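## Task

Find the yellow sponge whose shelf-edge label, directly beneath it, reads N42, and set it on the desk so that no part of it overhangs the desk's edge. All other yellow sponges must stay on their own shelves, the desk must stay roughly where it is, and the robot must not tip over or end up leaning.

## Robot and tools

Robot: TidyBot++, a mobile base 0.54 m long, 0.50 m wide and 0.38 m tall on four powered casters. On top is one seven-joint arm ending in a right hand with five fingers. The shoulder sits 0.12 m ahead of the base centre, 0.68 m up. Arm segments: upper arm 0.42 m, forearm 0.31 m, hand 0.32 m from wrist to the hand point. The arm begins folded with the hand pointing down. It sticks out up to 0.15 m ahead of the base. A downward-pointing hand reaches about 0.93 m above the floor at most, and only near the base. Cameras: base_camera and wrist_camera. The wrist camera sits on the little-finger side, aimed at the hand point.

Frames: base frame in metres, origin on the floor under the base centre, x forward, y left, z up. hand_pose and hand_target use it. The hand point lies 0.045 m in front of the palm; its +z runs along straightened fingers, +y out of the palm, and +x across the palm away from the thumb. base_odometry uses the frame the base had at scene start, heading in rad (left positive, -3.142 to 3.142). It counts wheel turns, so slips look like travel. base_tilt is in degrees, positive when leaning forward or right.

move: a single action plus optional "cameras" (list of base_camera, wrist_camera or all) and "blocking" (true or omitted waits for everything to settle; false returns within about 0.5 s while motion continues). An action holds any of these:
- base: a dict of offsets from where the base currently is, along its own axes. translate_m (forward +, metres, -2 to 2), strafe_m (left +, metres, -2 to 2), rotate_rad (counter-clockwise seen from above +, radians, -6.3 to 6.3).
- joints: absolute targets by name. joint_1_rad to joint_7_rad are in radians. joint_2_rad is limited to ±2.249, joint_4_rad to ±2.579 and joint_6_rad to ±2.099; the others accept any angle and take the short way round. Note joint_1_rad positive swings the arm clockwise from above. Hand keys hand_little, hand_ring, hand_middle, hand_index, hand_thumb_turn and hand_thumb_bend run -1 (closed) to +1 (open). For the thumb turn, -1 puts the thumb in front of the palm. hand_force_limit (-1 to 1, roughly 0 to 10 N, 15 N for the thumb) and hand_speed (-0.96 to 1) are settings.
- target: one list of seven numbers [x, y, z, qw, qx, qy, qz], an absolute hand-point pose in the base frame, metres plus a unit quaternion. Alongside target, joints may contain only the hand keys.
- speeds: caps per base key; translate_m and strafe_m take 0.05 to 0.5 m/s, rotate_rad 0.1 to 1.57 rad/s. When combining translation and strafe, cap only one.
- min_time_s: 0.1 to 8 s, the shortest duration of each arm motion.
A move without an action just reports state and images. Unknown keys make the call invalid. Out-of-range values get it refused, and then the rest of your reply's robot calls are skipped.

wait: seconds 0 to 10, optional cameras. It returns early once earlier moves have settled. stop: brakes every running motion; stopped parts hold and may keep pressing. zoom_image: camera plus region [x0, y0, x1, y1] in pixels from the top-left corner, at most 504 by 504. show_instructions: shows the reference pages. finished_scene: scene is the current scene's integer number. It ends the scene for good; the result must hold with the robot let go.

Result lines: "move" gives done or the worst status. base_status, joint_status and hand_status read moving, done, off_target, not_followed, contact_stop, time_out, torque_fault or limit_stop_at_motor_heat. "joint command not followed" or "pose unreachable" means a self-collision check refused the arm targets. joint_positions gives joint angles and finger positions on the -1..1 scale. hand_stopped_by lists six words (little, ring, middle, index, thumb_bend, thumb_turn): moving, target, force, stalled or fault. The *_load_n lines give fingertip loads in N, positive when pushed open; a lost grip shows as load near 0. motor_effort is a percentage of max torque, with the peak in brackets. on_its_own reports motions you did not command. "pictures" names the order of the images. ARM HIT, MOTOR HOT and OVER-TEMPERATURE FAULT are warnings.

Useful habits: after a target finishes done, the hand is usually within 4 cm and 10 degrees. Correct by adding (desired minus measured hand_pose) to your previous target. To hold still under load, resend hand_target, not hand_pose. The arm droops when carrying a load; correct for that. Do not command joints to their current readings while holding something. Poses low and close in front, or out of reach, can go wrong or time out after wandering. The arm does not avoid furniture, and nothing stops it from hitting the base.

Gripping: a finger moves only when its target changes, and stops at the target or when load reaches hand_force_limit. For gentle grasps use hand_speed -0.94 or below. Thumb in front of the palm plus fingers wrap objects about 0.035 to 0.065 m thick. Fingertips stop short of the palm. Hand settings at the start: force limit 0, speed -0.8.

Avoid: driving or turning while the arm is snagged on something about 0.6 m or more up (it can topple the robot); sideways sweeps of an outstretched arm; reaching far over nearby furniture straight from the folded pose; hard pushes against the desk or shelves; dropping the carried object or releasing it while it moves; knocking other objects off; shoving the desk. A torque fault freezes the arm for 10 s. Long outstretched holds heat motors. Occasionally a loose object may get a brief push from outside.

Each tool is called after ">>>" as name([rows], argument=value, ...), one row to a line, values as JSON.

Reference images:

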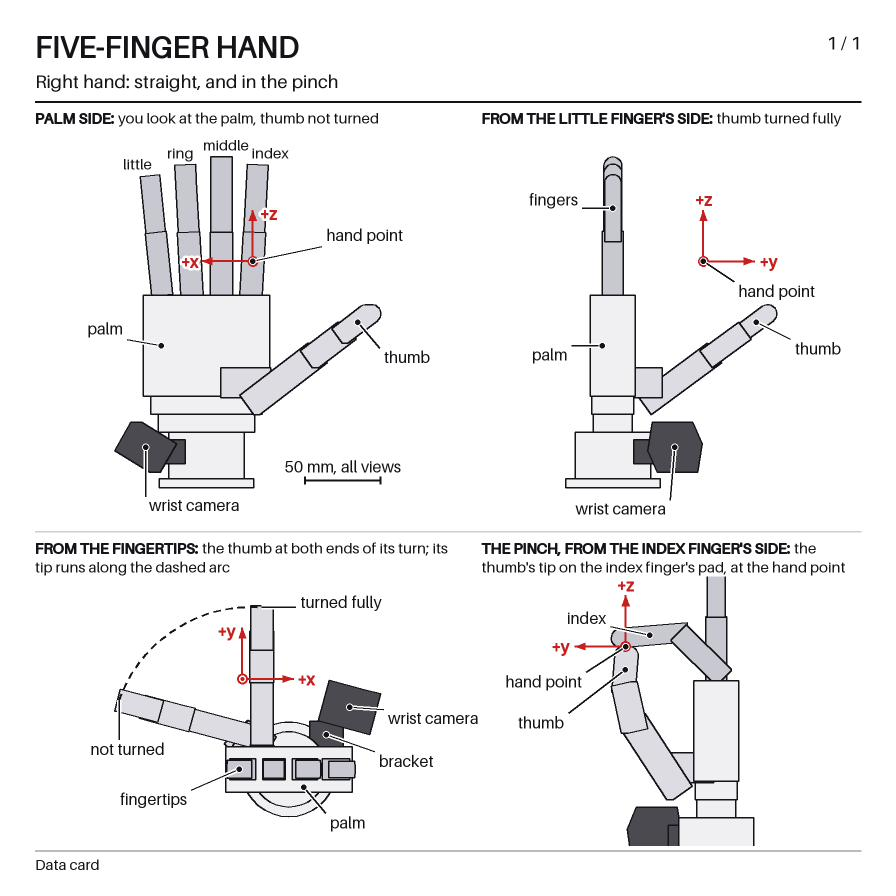

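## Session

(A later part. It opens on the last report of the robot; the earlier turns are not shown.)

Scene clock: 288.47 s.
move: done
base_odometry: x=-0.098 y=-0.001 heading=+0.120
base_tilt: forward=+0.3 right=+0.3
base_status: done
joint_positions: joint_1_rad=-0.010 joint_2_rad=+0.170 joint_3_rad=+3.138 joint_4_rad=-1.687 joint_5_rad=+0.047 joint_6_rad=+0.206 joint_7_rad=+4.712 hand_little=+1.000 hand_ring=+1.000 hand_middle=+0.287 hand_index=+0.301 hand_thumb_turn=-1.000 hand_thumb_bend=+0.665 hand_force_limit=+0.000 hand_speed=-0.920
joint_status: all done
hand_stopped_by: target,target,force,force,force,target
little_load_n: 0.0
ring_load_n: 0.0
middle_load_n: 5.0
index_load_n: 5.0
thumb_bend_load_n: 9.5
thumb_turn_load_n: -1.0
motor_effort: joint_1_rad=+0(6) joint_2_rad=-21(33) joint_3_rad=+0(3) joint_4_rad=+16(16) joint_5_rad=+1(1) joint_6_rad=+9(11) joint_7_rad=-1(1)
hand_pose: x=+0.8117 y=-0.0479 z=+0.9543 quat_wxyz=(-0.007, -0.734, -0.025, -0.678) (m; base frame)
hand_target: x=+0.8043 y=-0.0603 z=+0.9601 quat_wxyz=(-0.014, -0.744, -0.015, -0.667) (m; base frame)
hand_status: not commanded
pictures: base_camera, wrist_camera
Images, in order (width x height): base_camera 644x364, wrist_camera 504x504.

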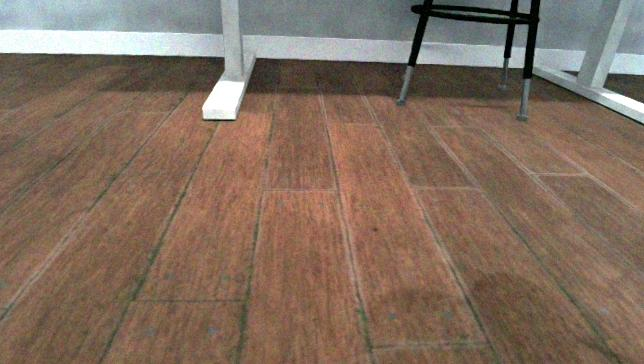

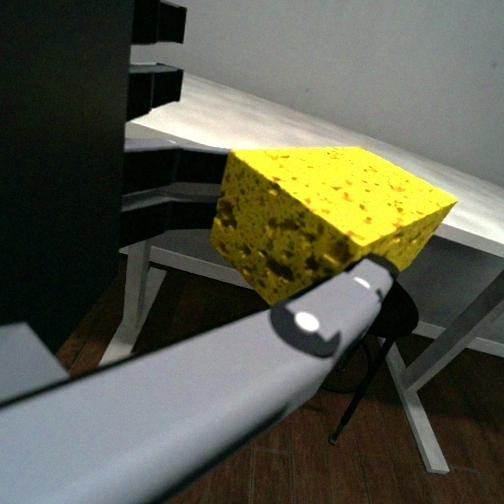

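>>> zoom_image(camera="wrist_camera", region=[120, 70, 260, 210])

>>> zoom_image(camera="wrist_camera", region=[364, 180, 504, 320])

Scaled by 3.600 from the camera's 504x504 image, which has a finer 720x720 frame.

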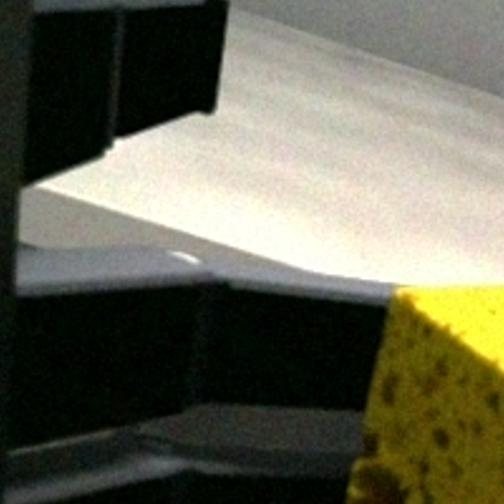

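Scaled by 3.600 from the camera's 504x504 image, which has a finer 720x720 frame.

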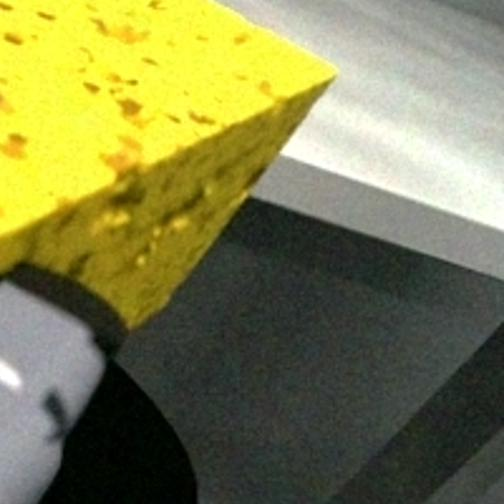

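>>> move(base={"translate_m": 0.15, "rotate_rad": -0.06}, speeds={"translate_m": 0.2}, cameras=["wrist_camera"])

>>> zoom_image(camera="wrist_camera", region=[120, 110, 260, 250])

>>> zoom_image(camera="wrist_camera", region=[364, 210, 504, 350])

Scene clock: 306.63 s.
move: done
base_odometry: x=+0.051 y=+0.017 heading=+0.059
base_tilt: forward=+0.3 right=+0.3
base_status: done
joint_positions: joint_1_rad=-0.002 joint_2_rad=+0.162 joint_3_rad=+3.144 joint_4_rad=-1.687 joint_5_rad=+0.047 joint_6_rad=+0.205 joint_7_rad=+4.712 hand_little=+1.000 hand_ring=+1.000 hand_middle=+0.287 hand_index=+0.301 hand_thumb_turn=-1.000 hand_thumb_bend=+0.665 hand_force_limit=+0.000 hand_speed=-0.920
joint_status: not commanded
hand_stopped_by: target,target,force,force,force,target
little_load_n: 0.0
ring_load_n: 0.0
middle_load_n: 5.0
index_load_n: 5.5
thumb_bend_load_n: 9.5
thumb_turn_load_n: -0.5
motor_effort: joint_1_rad=+1(4) joint_2_rad=-21(23) joint_3_rad=+1(3) joint_4_rad=+16(17) joint_5_rad=+1(1) joint_6_rad=+9(10) joint_7_rad=+0(1)
hand_pose: x=+0.8088 y=-0.0571 z=+0.9595 quat_wxyz=(-0.012, -0.732, -0.020, -0.681) (m; base frame)
hand_target: x=+0.8043 y=-0.0603 z=+0.9601 quat_wxyz=(-0.014, -0.744, -0.015, -0.667) (m; base frame)
hand_status: not commanded
pictures: wrist_camera
Images, in order (width x height): wrist_camera 504x504.

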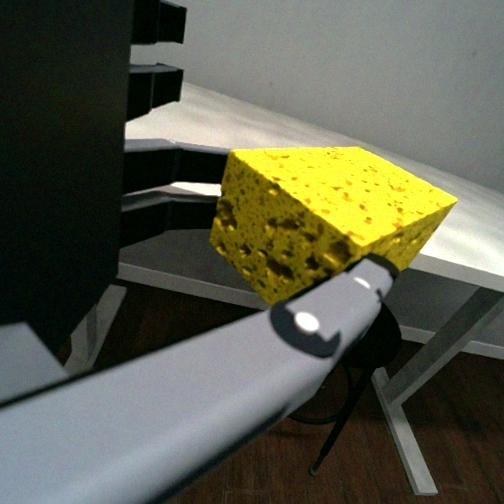

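Scaled by 3.600 from the camera's 504x504 image, which has a finer 720x720 frame.

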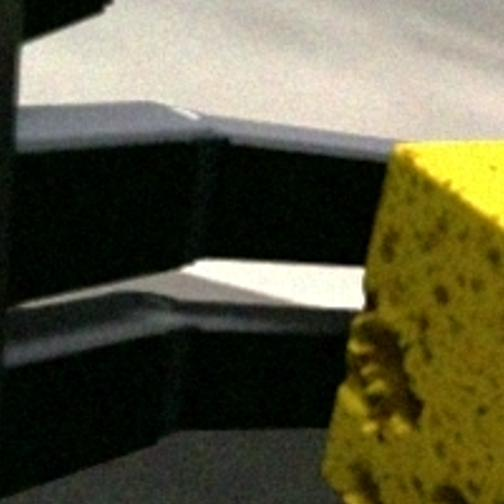

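Scaled by 3.600 from the camera's 504x504 image, which has a finer 720x720 frame.

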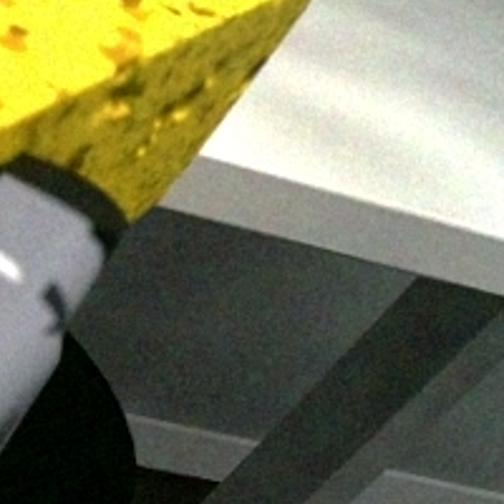

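>>> move(base={"translate_m": 0.385}, speeds={"translate_m": 0.2}, joints={"joint_6_rad": 0.06}, min_time_s=1.5, cameras=["wrist_camera"])

Scene clock: 327.77 s.
move: done
base_odometry: x=+0.435 y=+0.040 heading=+0.060
base_tilt: forward=+0.3 right=+0.3
base_status: done
joint_positions: joint_1_rad=-0.002 joint_2_rad=+0.158 joint_3_rad=+3.144 joint_4_rad=-1.686 joint_5_rad=+0.047 joint_6_rad=+0.136 joint_7_rad=+4.712 hand_little=+1.000 hand_ring=+1.000 hand_middle=+0.287 hand_index=+0.301 hand_thumb_turn=-1.000 hand_thumb_bend=+0.665 hand_force_limit=+0.000 hand_speed=-0.920
joint_status: all done
hand_stopped_by: target,target,force,force,force,target
little_load_n: 0.0
ring_load_n: 0.0
middle_load_n: 5.0
index_load_n: 5.5
thumb_bend_load_n: 9.5
thumb_turn_load_n: -0.5
motor_effort: joint_1_rad=+0(1) joint_2_rad=-21(23) joint_3_rad=+1(1) joint_4_rad=+16(17) joint_5_rad=+1(1) joint_6_rad=+9(10) joint_7_rad=+1(1)
hand_pose: x=+0.8035 y=-0.0581 z=+0.9405 quat_wxyz=(-0.013, -0.754, -0.020, -0.657) (m; base frame)
hand_target: x=+0.7991 y=-0.0603 z=+0.9381 quat_wxyz=(-0.013, -0.767, -0.016, -0.641) (m; base frame)
hand_status: not commanded
pictures: wrist_camera
Images, in order (width x height): wrist_camera 504x504.

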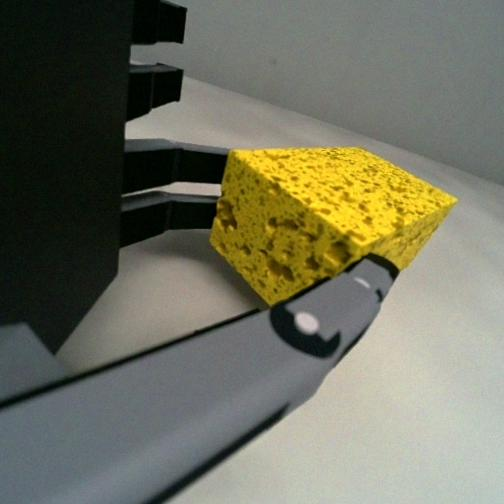

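>>> move(joints={"joint_2_rad": 0.22, "joint_4_rad": -1.78, "joint_6_rad": 0.27}, min_time_s=2)

Scene clock: 332.43 s.
move: done
base_odometry: x=+0.435 y=+0.040 heading=+0.060
base_tilt: forward=+0.2 right=+0.3
base_status: not commanded
joint_positions: joint_1_rad=-0.002 joint_2_rad=+0.166 joint_3_rad=+3.144 joint_4_rad=-1.730 joint_5_rad=+0.047 joint_6_rad=+0.189 joint_7_rad=+4.712 hand_little=+1.000 hand_ring=+1.000 hand_middle=+0.287 hand_index=+0.301 hand_thumb_turn=-1.000 hand_thumb_bend=+0.665 hand_force_limit=+0.000 hand_speed=-0.920
joint_status: all done
hand_stopped_by: target,target,force,force,force,target
little_load_n: 0.0
ring_load_n: 0.0
middle_load_n: 5.0
index_load_n: 5.0
thumb_bend_load_n: 9.5
thumb_turn_load_n: -0.5
motor_effort: joint_1_rad=+0(1) joint_2_rad=-18(22) joint_3_rad=+0(1) joint_4_rad=+14(17) joint_5_rad=+1(2) joint_6_rad=+7(10) joint_7_rad=+0(1)
hand_pose: x=+0.8021 y=-0.0573 z=+0.9246 quat_wxyz=(-0.012, -0.753, -0.020, -0.657) (m; base frame)
hand_target: x=+0.8102 y=-0.0603 z=+0.8826 quat_wxyz=(-0.013, -0.761, -0.015, -0.648) (m; base frame)
hand_status: not commanded
pictures: none

>>> move(joints={"joint_2_rad": 0.24, "joint_4_rad": -1.81, "joint_6_rad": 0.28}, min_time_s=2, cameras=["wrist_camera"])

Scene clock: 337.70 s.
move: off_target
base_odometry: x=+0.435 y=+0.040 heading=+0.060
base_tilt: forward=+0.3 right=+0.3
base_status: not commanded
joint_positions: joint_1_rad=-0.002 joint_2_rad=+0.166 joint_3_rad=+3.144 joint_4_rad=-1.741 joint_5_rad=+0.047 joint_6_rad=+0.219 joint_7_rad=+4.712 hand_little=+1.000 hand_ring=+1.000 hand_middle=+0.287 hand_index=+0.301 hand_thumb_turn=-1.000 hand_thumb_bend=+0.665 hand_force_limit=+0.000 hand_speed=-0.920
joint_status: joint_4_rad off_target (ended at -1.741, target -1.810); the others done
hand_stopped_by: target,target,force,force,force,target
little_load_n: 0.0
ring_load_n: 0.0
middle_load_n: 5.0
index_load_n: 5.5
thumb_bend_load_n: 9.0
thumb_turn_load_n: -1.0
motor_effort: joint_1_rad=-1(2) joint_2_rad=-13(18) joint_3_rad=+0(1) joint_4_rad=+10(14) joint_5_rad=+1(2) joint_6_rad=+5(9) joint_7_rad=+0(1)
hand_pose: x=+0.8024 y=-0.0569 z=+0.9270 quat_wxyz=(-0.011, -0.747, -0.020, -0.664) (m; base frame)
hand_target: x=+0.8080 y=-0.0603 z=+0.8541 quat_wxyz=(-0.013, -0.774, -0.016, -0.633) (m; base frame)
hand_status: not commanded
pictures: wrist_camera
Images, in order (width x height): wrist_camera 504x504.

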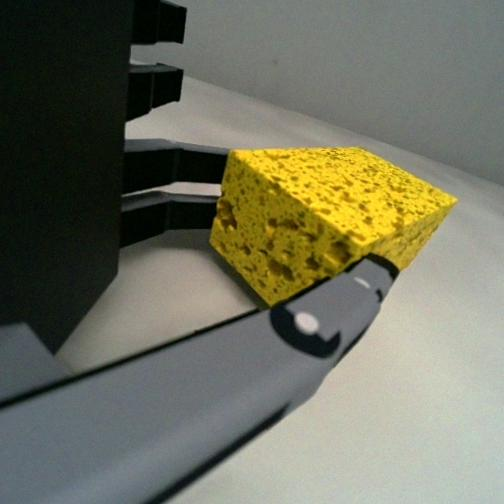

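>>> zoom_image(camera="wrist_camera", region=[150, 180, 350, 340])

Scaled by 2.520 from the camera's 504x504 image, which has a finer 720x720 frame.

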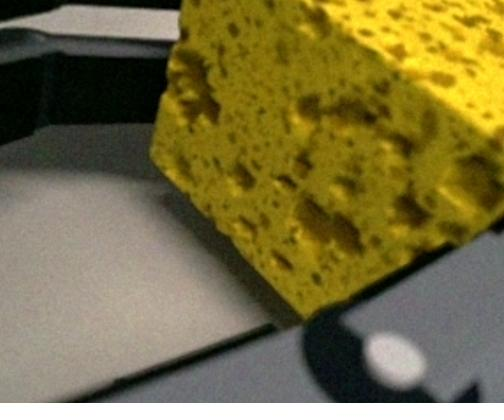

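>>> move(joints={"joint_2_rad": 0.15, "joint_4_rad": -1.71, "joint_6_rad": 0.15}, min_time_s=1)

>>> move(base={"translate_m": -0.035}, speeds={"translate_m": 0.2}, joints={"joint_6_rad": 0.13})

>>> move(joints={"joint_2_rad": 0.22, "joint_4_rad": -1.80, "joint_6_rad": 0.25}, min_time_s=2, cameras=["wrist_camera"])

Scene clock: 351.00 s.
move: done
base_odometry: x=+0.435 y=+0.040 heading=+0.060
base_tilt: forward=+0.3 right=+0.3
base_status: not commanded
joint_positions: joint_1_rad=-0.002 joint_2_rad=+0.165 joint_3_rad=+3.144 joint_4_rad=-1.737 joint_5_rad=+0.047 joint_6_rad=+0.208 joint_7_rad=+4.712 hand_little=+1.000 hand_ring=+1.000 hand_middle=+0.287 hand_index=+0.301 hand_thumb_turn=-1.000 hand_thumb_bend=+0.665 hand_force_limit=+0.000 hand_speed=-0.920
joint_status: all done
hand_stopped_by: target,target,force,force,force,target
little_load_n: 0.0
ring_load_n: 0.0
middle_load_n: 5.0
index_load_n: 5.5
thumb_bend_load_n: 9.5
thumb_turn_load_n: -0.5
motor_effort: joint_1_rad=+0(1) joint_2_rad=-21(21) joint_3_rad=+0(1) joint_4_rad=+15(16) joint_5_rad=+1(2) joint_6_rad=+8(9) joint_7_rad=+0(1)
hand_pose: x=+0.8023 y=-0.0570 z=+0.9270 quat_wxyz=(-0.012, -0.749, -0.020, -0.662) (m; base frame)
hand_target: x=+0.7982 y=-0.0603 z=+0.9354 quat_wxyz=(-0.014, -0.754, -0.015, -0.656) (m; base frame)
hand_status: not commanded
pictures: none

Scene clock: 351.83 s.
move: done
base_odometry: x=+0.400 y=+0.038 heading=+0.060
base_tilt: forward=+0.3 right=+0.3
base_status: done
joint_positions: joint_1_rad=-0.002 joint_2_rad=+0.156 joint_3_rad=+3.144 joint_4_rad=-1.732 joint_5_rad=+0.047 joint_6_rad=+0.195 joint_7_rad=+4.712 hand_little=+1.000 hand_ring=+1.000 hand_middle=+0.287 hand_index=+0.301 hand_thumb_turn=-1.000 hand_thumb_bend=+0.665 hand_force_limit=+0.000 hand_speed=-0.920
joint_status: all done
hand_stopped_by: target,target,force,force,force,target
little_load_n: 0.0
ring_load_n: 0.0
middle_load_n: 5.0
index_load_n: 5.0
thumb_bend_load_n: 9.5
thumb_turn_load_n: -1.0
motor_effort: joint_1_rad=+1(2) joint_2_rad=-21(23) joint_3_rad=+1(1) joint_4_rad=+16(17) joint_5_rad=+1(2) joint_6_rad=+9(10) joint_7_rad=+0(1)
hand_pose: x=+0.7999 y=-0.0572 z=+0.9325 quat_wxyz=(-0.012, -0.749, -0.020, -0.663) (m; base frame)
hand_target: x=+0.7967 y=-0.0603 z=+0.9292 quat_wxyz=(-0.013, -0.761, -0.015, -0.648) (m; base frame)
hand_status: not commanded
pictures: none

Scene clock: 354.13 s.
move: off_target
base_odometry: x=+0.400 y=+0.038 heading=+0.060
base_tilt: forward=+0.3 right=+0.3
base_status: not commanded
joint_positions: joint_1_rad=-0.002 joint_2_rad=+0.161 joint_3_rad=+3.144 joint_4_rad=-1.738 joint_5_rad=+0.047 joint_6_rad=+0.196 joint_7_rad=+4.712 hand_little=+1.000 hand_ring=+1.000 hand_middle=+0.287 hand_index=+0.301 hand_thumb_turn=-1.000 hand_thumb_bend=+0.665 hand_force_limit=+0.000 hand_speed=-0.920
joint_status: joint_4_rad off_target (ended at -1.738, target -1.800); the others done
hand_stopped_by: target,target,force,force,force,target
little_load_n: 0.0
ring_load_n: 0.0
middle_load_n: 5.0
index_load_n: 5.5
thumb_bend_load_n: 9.5
thumb_turn_load_n: -1.0
motor_effort: joint_1_rad=+0(1) joint_2_rad=-16(22) joint_3_rad=+0(1) joint_4_rad=+11(17) joint_5_rad=+2(2) joint_6_rad=+5(10) joint_7_rad=+0(1)
hand_pose: x=+0.8002 y=-0.0572 z=+0.9249 quat_wxyz=(-0.012, -0.752, -0.020, -0.658) (m; base frame)
hand_target: x=+0.8041 y=-0.0603 z=+0.8644 quat_wxyz=(-0.013, -0.774, -0.016, -0.633) (m; base frame)
hand_status: not commanded
pictures: wrist_camera
Images, in order (width x height): wrist_camera 504x504.

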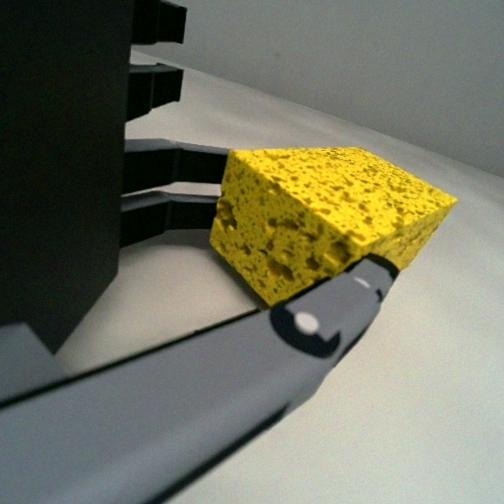

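>>> move(joints={"hand_thumb_bend": 1.0, "hand_index": 0.8, "hand_middle": 0.8, "hand_speed": -0.85}, cameras=["wrist_camera"])

Scene clock: 363.10 s.
move: done
base_odometry: x=+0.400 y=+0.038 heading=+0.060
base_tilt: forward=+0.2 right=+0.3
base_status: not commanded
joint_positions: joint_1_rad=-0.002 joint_2_rad=+0.161 joint_3_rad=+3.144 joint_4_rad=-1.738 joint_5_rad=+0.047 joint_6_rad=+0.196 joint_7_rad=+4.712 hand_little=+1.000 hand_ring=+1.000 hand_middle=+0.800 hand_index=+0.800 hand_thumb_turn=-1.000 hand_thumb_bend=+1.000 hand_force_limit=+0.000 hand_speed=-0.850
joint_status: all done
hand_stopped_by: target,target,target,target,target,target
little_load_n: 0.0
ring_load_n: 0.0
middle_load_n: 0.0
index_load_n: 0.5
thumb_bend_load_n: 0.0
thumb_turn_load_n: 0.0
motor_effort: joint_1_rad=-1(1) joint_2_rad=-16(16) joint_3_rad=+0(1) joint_4_rad=+11(11) joint_5_rad=+1(2) joint_6_rad=+6(6) joint_7_rad=+0(1)
hand_pose: x=+0.8002 y=-0.0572 z=+0.9249 quat_wxyz=(-0.012, -0.752, -0.020, -0.658) (m; base frame)
hand_target: x=+0.8041 y=-0.0603 z=+0.8644 quat_wxyz=(-0.013, -0.774, -0.016, -0.633) (m; base frame)
hand_status: not commanded
pictures: wrist_camera
Images, in order (width x height): wrist_camera 504x504.

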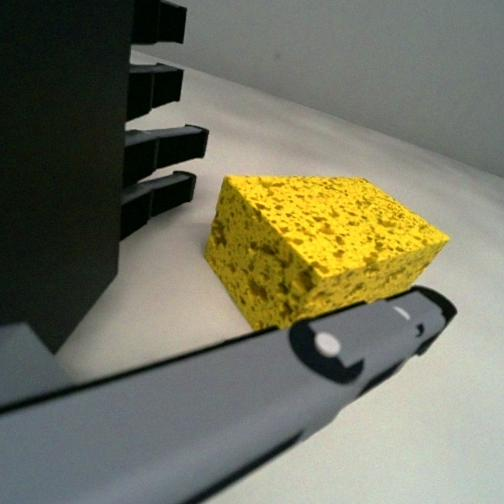

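>>> move(joints={"joint_2_rad": 0.13, "joint_4_rad": -1.71, "joint_6_rad": 0.18}, min_time_s=1)

>>> move(base={"translate_m": -0.3}, speeds={"translate_m": 0.2}, cameras=["wrist_camera"])

>>> zoom_image(camera="wrist_camera", region=[200, 50, 400, 210])

Scene clock: 368.33 s.
move: done
base_odometry: x=+0.400 y=+0.038 heading=+0.060
base_tilt: forward=+0.4 right=+0.3
base_status: not commanded
joint_positions: joint_1_rad=-0.002 joint_2_rad=+0.154 joint_3_rad=+3.144 joint_4_rad=-1.737 joint_5_rad=+0.047 joint_6_rad=+0.196 joint_7_rad=+4.712 hand_little=+1.000 hand_ring=+1.000 hand_middle=+0.800 hand_index=+0.800 hand_thumb_turn=-1.000 hand_thumb_bend=+1.000 hand_force_limit=+0.000 hand_speed=-0.850
joint_status: all done
hand_stopped_by: target,target,target,target,target,target
little_load_n: 0.0
ring_load_n: 0.0
middle_load_n: 0.0
index_load_n: 0.0
thumb_bend_load_n: 0.0
thumb_turn_load_n: 0.0
motor_effort: joint_1_rad=+0(1) joint_2_rad=-20(21) joint_3_rad=+1(1) joint_4_rad=+16(17) joint_5_rad=+1(2) joint_6_rad=+9(10) joint_7_rad=+0(1)
hand_pose: x=+0.7986 y=-0.0572 z=+0.9310 quat_wxyz=(-0.012, -0.749, -0.020, -0.662) (m; base frame)
hand_target: x=+0.7948 y=-0.0603 z=+0.9585 quat_wxyz=(-0.014, -0.738, -0.015, -0.675) (m; base frame)
hand_status: not commanded
pictures: none

Scene clock: 370.60 s.
move: done
base_odometry: x=+0.101 y=+0.020 heading=+0.059
base_tilt: forward=+0.3 right=+0.3
base_status: done
joint_positions: joint_1_rad=-0.002 joint_2_rad=+0.141 joint_3_rad=+3.144 joint_4_rad=-1.736 joint_5_rad=+0.047 joint_6_rad=+0.196 joint_7_rad=+4.712 hand_little=+1.000 hand_ring=+1.000 hand_middle=+0.800 hand_index=+0.800 hand_thumb_turn=-1.000 hand_thumb_bend=+1.000 hand_force_limit=+0.000 hand_speed=-0.850
joint_status: not commanded
hand_stopped_by: target,target,target,target,target,target
little_load_n: 0.0
ring_load_n: 0.0
middle_load_n: 0.0
index_load_n: 0.0
thumb_bend_load_n: 0.0
thumb_turn_load_n: 0.0
motor_effort: joint_1_rad=+1(2) joint_2_rad=-20(23) joint_3_rad=+0(2) joint_4_rad=+16(16) joint_5_rad=+1(1) joint_6_rad=+9(9) joint_7_rad=+0(1)
hand_pose: x=+0.7954 y=-0.0571 z=+0.9405 quat_wxyz=(-0.012, -0.745, -0.020, -0.667) (m; base frame)
hand_target: x=+0.7948 y=-0.0603 z=+0.9585 quat_wxyz=(-0.014, -0.738, -0.015, -0.675) (m; base frame)
hand_status: not commanded
pictures: wrist_camera
Images, in order (width x height): wrist_camera 504x504.

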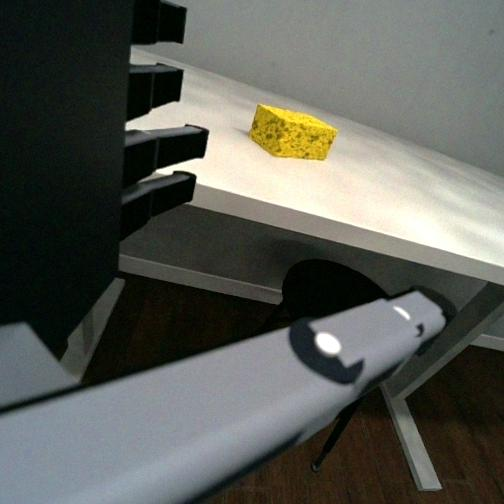

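Scaled by 2.520 from the camera's 504x504 image, which has a finer 720x720 frame.

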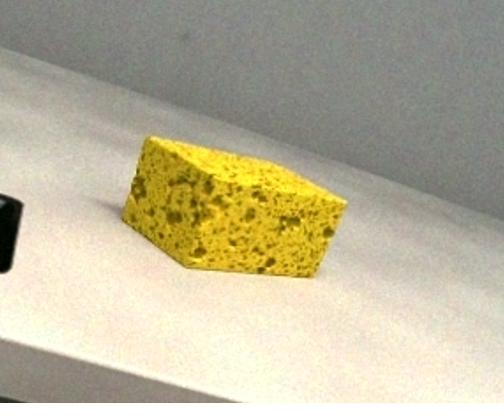

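The sponge lies flat and fully on the desk.

>>> finished_scene(scene=2)

The scene is finished: the task was done.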